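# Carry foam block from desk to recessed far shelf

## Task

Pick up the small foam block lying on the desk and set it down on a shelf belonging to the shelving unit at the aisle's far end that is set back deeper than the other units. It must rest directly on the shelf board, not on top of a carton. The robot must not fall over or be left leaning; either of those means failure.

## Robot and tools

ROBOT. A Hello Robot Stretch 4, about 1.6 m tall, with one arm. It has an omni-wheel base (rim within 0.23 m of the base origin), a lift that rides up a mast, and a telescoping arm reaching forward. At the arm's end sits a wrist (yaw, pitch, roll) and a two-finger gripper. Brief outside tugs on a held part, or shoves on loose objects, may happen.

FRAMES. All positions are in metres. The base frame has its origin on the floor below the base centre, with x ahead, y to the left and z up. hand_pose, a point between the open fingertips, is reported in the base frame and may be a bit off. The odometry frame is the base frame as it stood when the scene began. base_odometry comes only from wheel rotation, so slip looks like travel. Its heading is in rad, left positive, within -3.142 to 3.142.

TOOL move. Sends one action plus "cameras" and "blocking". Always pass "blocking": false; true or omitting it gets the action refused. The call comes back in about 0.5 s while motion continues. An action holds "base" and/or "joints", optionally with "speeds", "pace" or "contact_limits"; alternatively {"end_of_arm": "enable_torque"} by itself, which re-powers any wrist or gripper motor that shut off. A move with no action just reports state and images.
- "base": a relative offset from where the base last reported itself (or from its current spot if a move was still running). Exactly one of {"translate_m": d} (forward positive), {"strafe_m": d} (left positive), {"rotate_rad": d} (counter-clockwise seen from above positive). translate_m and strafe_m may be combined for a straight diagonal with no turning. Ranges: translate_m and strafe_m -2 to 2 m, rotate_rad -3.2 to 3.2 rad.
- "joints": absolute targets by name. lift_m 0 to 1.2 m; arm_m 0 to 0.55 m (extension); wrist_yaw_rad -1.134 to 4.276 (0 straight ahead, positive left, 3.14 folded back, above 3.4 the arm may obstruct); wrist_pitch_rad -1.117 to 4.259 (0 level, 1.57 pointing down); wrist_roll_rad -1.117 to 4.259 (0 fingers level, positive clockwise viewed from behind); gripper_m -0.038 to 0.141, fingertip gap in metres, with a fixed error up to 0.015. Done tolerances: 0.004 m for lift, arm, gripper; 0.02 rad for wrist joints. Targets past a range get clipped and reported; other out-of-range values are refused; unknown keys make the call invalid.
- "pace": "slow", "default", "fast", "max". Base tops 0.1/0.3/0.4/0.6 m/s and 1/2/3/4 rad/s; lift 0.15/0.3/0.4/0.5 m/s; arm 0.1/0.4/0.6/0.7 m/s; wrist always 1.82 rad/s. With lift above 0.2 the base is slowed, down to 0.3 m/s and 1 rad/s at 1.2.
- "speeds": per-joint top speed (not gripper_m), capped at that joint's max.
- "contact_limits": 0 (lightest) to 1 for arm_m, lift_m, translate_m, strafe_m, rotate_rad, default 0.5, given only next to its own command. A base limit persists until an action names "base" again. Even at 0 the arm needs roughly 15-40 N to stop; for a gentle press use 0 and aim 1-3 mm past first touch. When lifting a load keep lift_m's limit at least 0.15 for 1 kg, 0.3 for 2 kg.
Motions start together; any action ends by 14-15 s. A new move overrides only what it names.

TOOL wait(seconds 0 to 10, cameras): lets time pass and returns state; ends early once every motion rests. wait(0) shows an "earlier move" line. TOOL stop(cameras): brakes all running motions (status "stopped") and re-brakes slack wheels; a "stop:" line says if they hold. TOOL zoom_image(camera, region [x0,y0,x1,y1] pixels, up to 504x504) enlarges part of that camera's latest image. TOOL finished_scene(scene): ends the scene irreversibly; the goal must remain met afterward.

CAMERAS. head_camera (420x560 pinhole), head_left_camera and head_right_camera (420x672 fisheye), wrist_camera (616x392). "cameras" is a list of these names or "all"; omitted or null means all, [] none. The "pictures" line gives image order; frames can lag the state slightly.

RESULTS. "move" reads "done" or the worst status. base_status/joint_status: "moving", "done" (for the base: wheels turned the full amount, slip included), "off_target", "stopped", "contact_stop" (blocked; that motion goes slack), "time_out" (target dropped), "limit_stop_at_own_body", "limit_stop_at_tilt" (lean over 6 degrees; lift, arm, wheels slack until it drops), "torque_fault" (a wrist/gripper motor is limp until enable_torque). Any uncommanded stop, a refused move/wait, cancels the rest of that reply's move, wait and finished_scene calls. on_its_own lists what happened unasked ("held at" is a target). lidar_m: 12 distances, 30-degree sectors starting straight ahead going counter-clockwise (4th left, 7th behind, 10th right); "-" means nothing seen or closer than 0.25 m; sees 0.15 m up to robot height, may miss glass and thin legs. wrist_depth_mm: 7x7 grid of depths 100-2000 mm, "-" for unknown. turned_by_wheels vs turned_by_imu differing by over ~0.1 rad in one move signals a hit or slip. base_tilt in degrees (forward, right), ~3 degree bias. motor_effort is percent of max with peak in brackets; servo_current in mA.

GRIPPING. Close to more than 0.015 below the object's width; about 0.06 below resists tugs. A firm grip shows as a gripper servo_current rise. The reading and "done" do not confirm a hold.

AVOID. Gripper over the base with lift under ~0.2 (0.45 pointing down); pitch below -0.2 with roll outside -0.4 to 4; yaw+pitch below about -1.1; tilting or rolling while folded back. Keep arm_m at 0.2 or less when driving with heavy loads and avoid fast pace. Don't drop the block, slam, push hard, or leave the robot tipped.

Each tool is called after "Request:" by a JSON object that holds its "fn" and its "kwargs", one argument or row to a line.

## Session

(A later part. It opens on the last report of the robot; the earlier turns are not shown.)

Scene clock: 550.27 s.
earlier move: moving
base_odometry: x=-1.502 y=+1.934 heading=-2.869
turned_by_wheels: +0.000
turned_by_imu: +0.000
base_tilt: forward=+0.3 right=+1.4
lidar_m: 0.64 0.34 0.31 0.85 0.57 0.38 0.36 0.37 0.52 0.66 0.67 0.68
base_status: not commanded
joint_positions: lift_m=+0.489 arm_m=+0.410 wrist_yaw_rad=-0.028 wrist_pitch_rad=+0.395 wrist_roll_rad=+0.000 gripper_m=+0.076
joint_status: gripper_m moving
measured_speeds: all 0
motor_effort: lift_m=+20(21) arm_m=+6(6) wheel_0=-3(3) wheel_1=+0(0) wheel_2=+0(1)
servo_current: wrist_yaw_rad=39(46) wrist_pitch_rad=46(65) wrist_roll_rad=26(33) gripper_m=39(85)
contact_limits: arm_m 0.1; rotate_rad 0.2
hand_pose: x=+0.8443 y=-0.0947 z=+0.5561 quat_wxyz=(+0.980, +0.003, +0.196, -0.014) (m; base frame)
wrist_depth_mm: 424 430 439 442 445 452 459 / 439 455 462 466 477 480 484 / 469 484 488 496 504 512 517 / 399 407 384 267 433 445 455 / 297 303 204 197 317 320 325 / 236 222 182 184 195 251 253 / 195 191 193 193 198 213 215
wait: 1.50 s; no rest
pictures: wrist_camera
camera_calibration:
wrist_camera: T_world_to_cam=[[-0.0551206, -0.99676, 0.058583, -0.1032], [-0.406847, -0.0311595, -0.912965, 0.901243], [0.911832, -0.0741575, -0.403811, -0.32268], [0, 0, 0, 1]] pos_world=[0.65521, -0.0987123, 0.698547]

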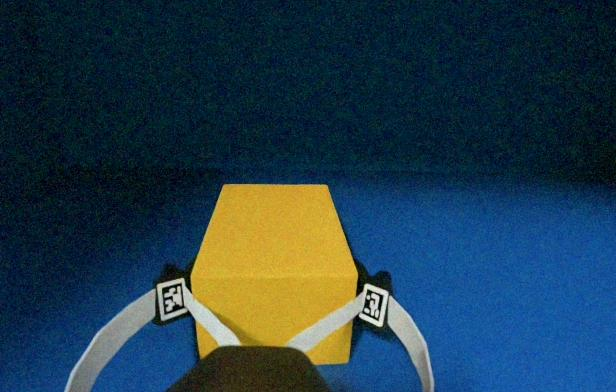

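Request:
{"fn": "move", "kwargs": {
  "joints": {"gripper_m": 0.135},
  "pace": "slow",
  "blocking": false,
  "cameras": []
}}

Request:
{"fn": "wait", "kwargs": {
  "seconds": 3,
  "cameras": ["wrist_camera"]
}}

Scene clock: 557.57 s.
earlier move: done
move: moving
base_odometry: x=-1.502 y=+1.934 heading=-2.869
turned_by_wheels: +0.000
turned_by_imu: -0.001
base_tilt: forward=+0.4 right=+1.3
lidar_m: 0.63 0.34 0.30 0.85 0.57 0.39 0.36 0.37 0.52 0.68 0.69 0.69
base_status: not commanded
joint_positions: lift_m=+0.489 arm_m=+0.410 wrist_yaw_rad=-0.028 wrist_pitch_rad=+0.398 wrist_roll_rad=+0.000 gripper_m=+0.099
joint_status: gripper_m moving
measured_speeds: all 0
motor_effort: lift_m=+20(20) arm_m=+6(6) wheel_0=-3(3) wheel_1=+0(0) wheel_2=+0(0)
servo_current: wrist_yaw_rad=39(39) wrist_pitch_rad=33(52) wrist_roll_rad=33(33) gripper_m=52(85)
contact_limits: arm_m 0.1; rotate_rad 0.2
hand_pose: x=+0.8440 y=-0.0947 z=+0.5554 quat_wxyz=(+0.980, +0.003, +0.198, -0.014) (m; base frame)
wrist_depth_mm: 424 433 439 439 442 449 455 / 442 459 462 466 466 477 477 / 455 488 492 496 500 504 508 / 379 389 368 251 413 421 430 / 286 291 195 188 304 309 314 / 227 196 186 190 201 242 244 / 190 186 198 - 192 200 208
pictures: none
No camera images: "cameras" was empty.

Scene clock: 559.57 s.
earlier move: done
base_odometry: x=-1.502 y=+1.934 heading=-2.869
turned_by_wheels: +0.000
turned_by_imu: +0.000
base_tilt: forward=+0.4 right=+1.5
lidar_m: 0.63 0.33 0.30 0.83 0.53 0.37 0.37 0.36 0.53 0.67 0.71 0.69
base_status: not commanded
joint_positions: lift_m=+0.489 arm_m=+0.410 wrist_yaw_rad=-0.028 wrist_pitch_rad=+0.398 wrist_roll_rad=+0.000 gripper_m=+0.135
joint_status: all done
measured_speeds: all 0
motor_effort: lift_m=+20(20) arm_m=+6(6) wheel_0=-3(3) wheel_1=+0(0) wheel_2=+0(0)
servo_current: wrist_yaw_rad=33(46) wrist_pitch_rad=33(59) wrist_roll_rad=33(33) gripper_m=39(85)
contact_limits: arm_m 0.1; rotate_rad 0.2
hand_pose: x=+0.8440 y=-0.0947 z=+0.5554 quat_wxyz=(+0.980, +0.003, +0.198, -0.014) (m; base frame)
wrist_depth_mm: 424 430 436 442 442 445 455 / 445 455 466 469 469 469 477 / 449 480 488 496 500 504 508 / 379 384 345 249 410 421 424 / 285 289 194 186 304 307 310 / 227 198 185 191 196 242 243 / 194 186 198 203 198 200 208
wait: 2.00 of 3 s (the move ended)
pictures: wrist_camera
camera_calibration:
wrist_camera: T_world_to_cam=[[-0.0549784, -0.996764, 0.0586501, -0.103327], [-0.409065, -0.0310984, -0.911975, 0.901871], [0.910847, -0.0741306, -0.406032, -0.320627], [0, 0, 0, 1]] pos_world=[0.655286, -0.0987144, 0.698359]

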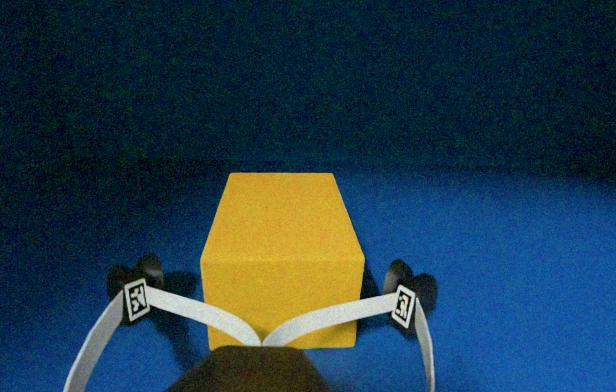

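Request:
{"fn": "move", "kwargs": {
  "joints": {"lift_m": 0.505},
  "pace": "slow",
  "blocking": false,
  "cameras": []
}}

Request:
{"fn": "wait", "kwargs": {
  "seconds": 0.5,
  "cameras": []
}}

Request:
{"fn": "move", "kwargs": {
  "joints": {"arm_m": 0.1},
  "pace": "slow",
  "blocking": false,
  "cameras": []
}}

Request:
{"fn": "wait", "kwargs": {
  "seconds": 3.5,
  "cameras": ["wrist_camera", "head_camera"]
}}

Scene clock: 567.07 s.
move: moving
base_odometry: x=-1.502 y=+1.934 heading=-2.869
turned_by_wheels: +0.000
turned_by_imu: -0.001
base_tilt: forward=+0.3 right=+1.2
lidar_m: 0.64 0.35 0.31 0.83 0.54 0.39 0.36 0.37 0.50 0.66 0.69 0.68
base_status: not commanded
joint_positions: lift_m=+0.504 arm_m=+0.410 wrist_yaw_rad=-0.028 wrist_pitch_rad=+0.399 wrist_roll_rad=+0.000 gripper_m=+0.135
joint_status: lift_m moving
measured_speeds: translate_m=+0.000 strafe_m=+0.000 rotate_rad=+0.000 lift_m=+0.014 arm_m=+0.000 wrist_yaw_rad=+0.000 wrist_pitch_rad=+0.000 wrist_roll_rad=+0.000
motor_effort: lift_m=+26(26) arm_m=+6(6) wheel_0=-3(3) wheel_1=+0(0) wheel_2=+0(0)
servo_current: wrist_yaw_rad=46(46) wrist_pitch_rad=39(52) wrist_roll_rad=20(33) gripper_m=52(52)
contact_limits: arm_m 0.1; rotate_rad 0.2
hand_pose: x=+0.8438 y=-0.0947 z=+0.5703 quat_wxyz=(+0.980, +0.003, +0.198, -0.014) (m; base frame)
wrist_depth_mm: 424 433 433 439 442 445 452 / 439 459 459 466 469 473 477 / 452 488 492 500 504 508 517 / 404 413 415 281 433 445 455 / 306 312 229 208 324 329 334 / 244 198 187 193 200 260 263 / 211 200 208 - 214 216 224
pictures: none
No camera images: "cameras" was empty.

Scene clock: 567.43 s.
earlier move: done
base_odometry: x=-1.502 y=+1.934 heading=-2.869
turned_by_wheels: +0.000
turned_by_imu: +0.000
base_tilt: forward=+0.3 right=+1.3
lidar_m: 0.64 0.34 0.30 0.84 0.56 0.37 0.35 0.38 0.52 0.65 0.68 0.70
base_status: not commanded
joint_positions: lift_m=+0.505 arm_m=+0.410 wrist_yaw_rad=-0.028 wrist_pitch_rad=+0.399 wrist_roll_rad=+0.000 gripper_m=+0.135
joint_status: all done
measured_speeds: all 0
motor_effort: lift_m=+24(26) arm_m=+6(6) wheel_0=-3(3) wheel_1=+0(0) wheel_2=+0(0)
servo_current: wrist_yaw_rad=46(46) wrist_pitch_rad=46(52) wrist_roll_rad=26(33) gripper_m=39(52)
contact_limits: arm_m 0.1; rotate_rad 0.2
hand_pose: x=+0.8438 y=-0.0947 z=+0.5706 quat_wxyz=(+0.980, +0.003, +0.198, -0.014) (m; base frame)
wrist_depth_mm: 421 433 433 442 442 445 449 / 442 459 466 466 473 477 477 / 455 488 492 500 500 508 508 / 404 413 421 281 442 445 459 / 306 312 229 210 327 330 334 / 245 198 187 193 199 260 263 / 211 202 209 - 214 216 224
wait: 0.37 of 0.5 s (the move ended)
pictures: none
No camera images: "cameras" was empty.

Scene clock: 567.93 s.
move: moving
base_odometry: x=-1.502 y=+1.934 heading=-2.869
turned_by_wheels: +0.000
turned_by_imu: +0.000
base_tilt: forward=+0.5 right=+1.3
lidar_m: 0.65 0.34 0.31 0.84 0.53 0.39 0.35 0.38 0.53 0.65 0.68 0.68
base_status: not commanded
joint_positions: lift_m=+0.505 arm_m=+0.397 wrist_yaw_rad=-0.028 wrist_pitch_rad=+0.399 wrist_roll_rad=+0.000 gripper_m=+0.135
joint_status: arm_m moving
measured_speeds: translate_m=+0.000 strafe_m=+0.000 rotate_rad=+0.000 lift_m=+0.000 arm_m=-0.050 wrist_yaw_rad=+0.000 wrist_pitch_rad=+0.000 wrist_roll_rad=+0.000
motor_effort: lift_m=+24(24) arm_m=-4(8) wheel_0=-3(3) wheel_1=+0(0) wheel_2=+0(0)
servo_current: wrist_yaw_rad=39(46) wrist_pitch_rad=39(59) wrist_roll_rad=26(33) gripper_m=46(52)
contact_limits: rotate_rad 0.2
hand_pose: x=+0.8312 y=-0.0947 z=+0.5706 quat_wxyz=(+0.980, +0.003, +0.198, -0.014) (m; base frame)
wrist_depth_mm: 433 442 445 449 455 455 462 / 452 469 473 477 484 484 488 / 455 496 504 504 512 517 521 / 402 413 394 282 439 449 455 / 307 312 231 209 327 330 336 / 244 198 202 206 200 262 263 / 211 202 215 135 215 216 224
pictures: none
No camera images: "cameras" was empty.

Scene clock: 571.43 s.
earlier move: moving
base_odometry: x=-1.502 y=+1.934 heading=-2.869
turned_by_wheels: +0.000
turned_by_imu: -0.001
base_tilt: forward=+0.4 right=+1.5
lidar_m: 0.64 0.34 0.32 0.85 0.56 0.39 0.37 0.38 0.53 0.64 0.70 0.68
base_status: not commanded
joint_positions: lift_m=+0.505 arm_m=+0.101 wrist_yaw_rad=-0.028 wrist_pitch_rad=+0.400 wrist_roll_rad=+0.000 gripper_m=+0.135
joint_status: arm_m moving
measured_speeds: translate_m=+0.000 strafe_m=+0.000 rotate_rad=+0.000 lift_m=+0.000 arm_m=-0.010 wrist_yaw_rad=+0.000 wrist_pitch_rad=+0.000 wrist_roll_rad=+0.000
motor_effort: lift_m=+24(24) arm_m=-8(10) wheel_0=-3(3) wheel_1=+0(0) wheel_2=+0(1)
servo_current: wrist_yaw_rad=39(46) wrist_pitch_rad=39(59) wrist_roll_rad=26(39) gripper_m=46(59)
contact_limits: rotate_rad 0.2
hand_pose: x=+0.5347 y=-0.0947 z=+0.5706 quat_wxyz=(+0.980, +0.003, +0.198, -0.014) (m; base frame)
wrist_depth_mm: 452 707 715 723 732 750 732 / 455 750 768 778 768 778 768 / 455 569 627 488 661 640 654 / 404 415 424 433 442 449 459 / 413 379 603 609 397 402 404 / 459 196 488 554 200 - - / 462 480 473 - 492 - -
wait: 3.50 s; no rest
pictures: head_camera, wrist_camera
camera_calibration:
wrist_camera: T_world_to_cam=[[-0.0548776, -0.996766, 0.058697, -0.121301], [-0.410629, -0.0310551, -0.911273, 0.789606], [0.910149, -0.0741113, -0.407597, -0.0314212], [0, 0, 0, 1]] pos_world=[0.346177, -0.0987159, 0.71386]

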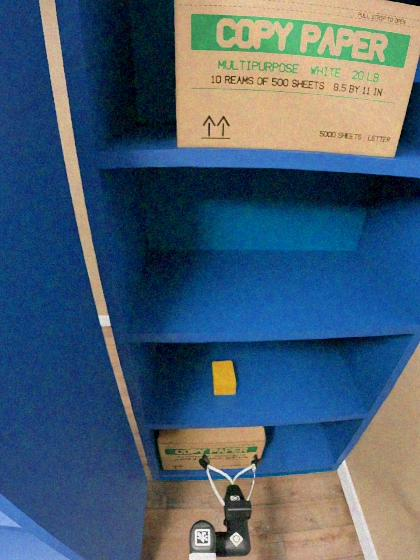

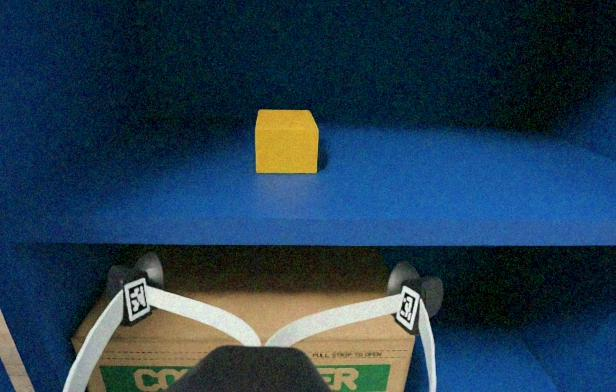

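Request:
{"fn": "finished_scene", "kwargs": {
  "scene": 1
}}

The scene is finished: the task was done.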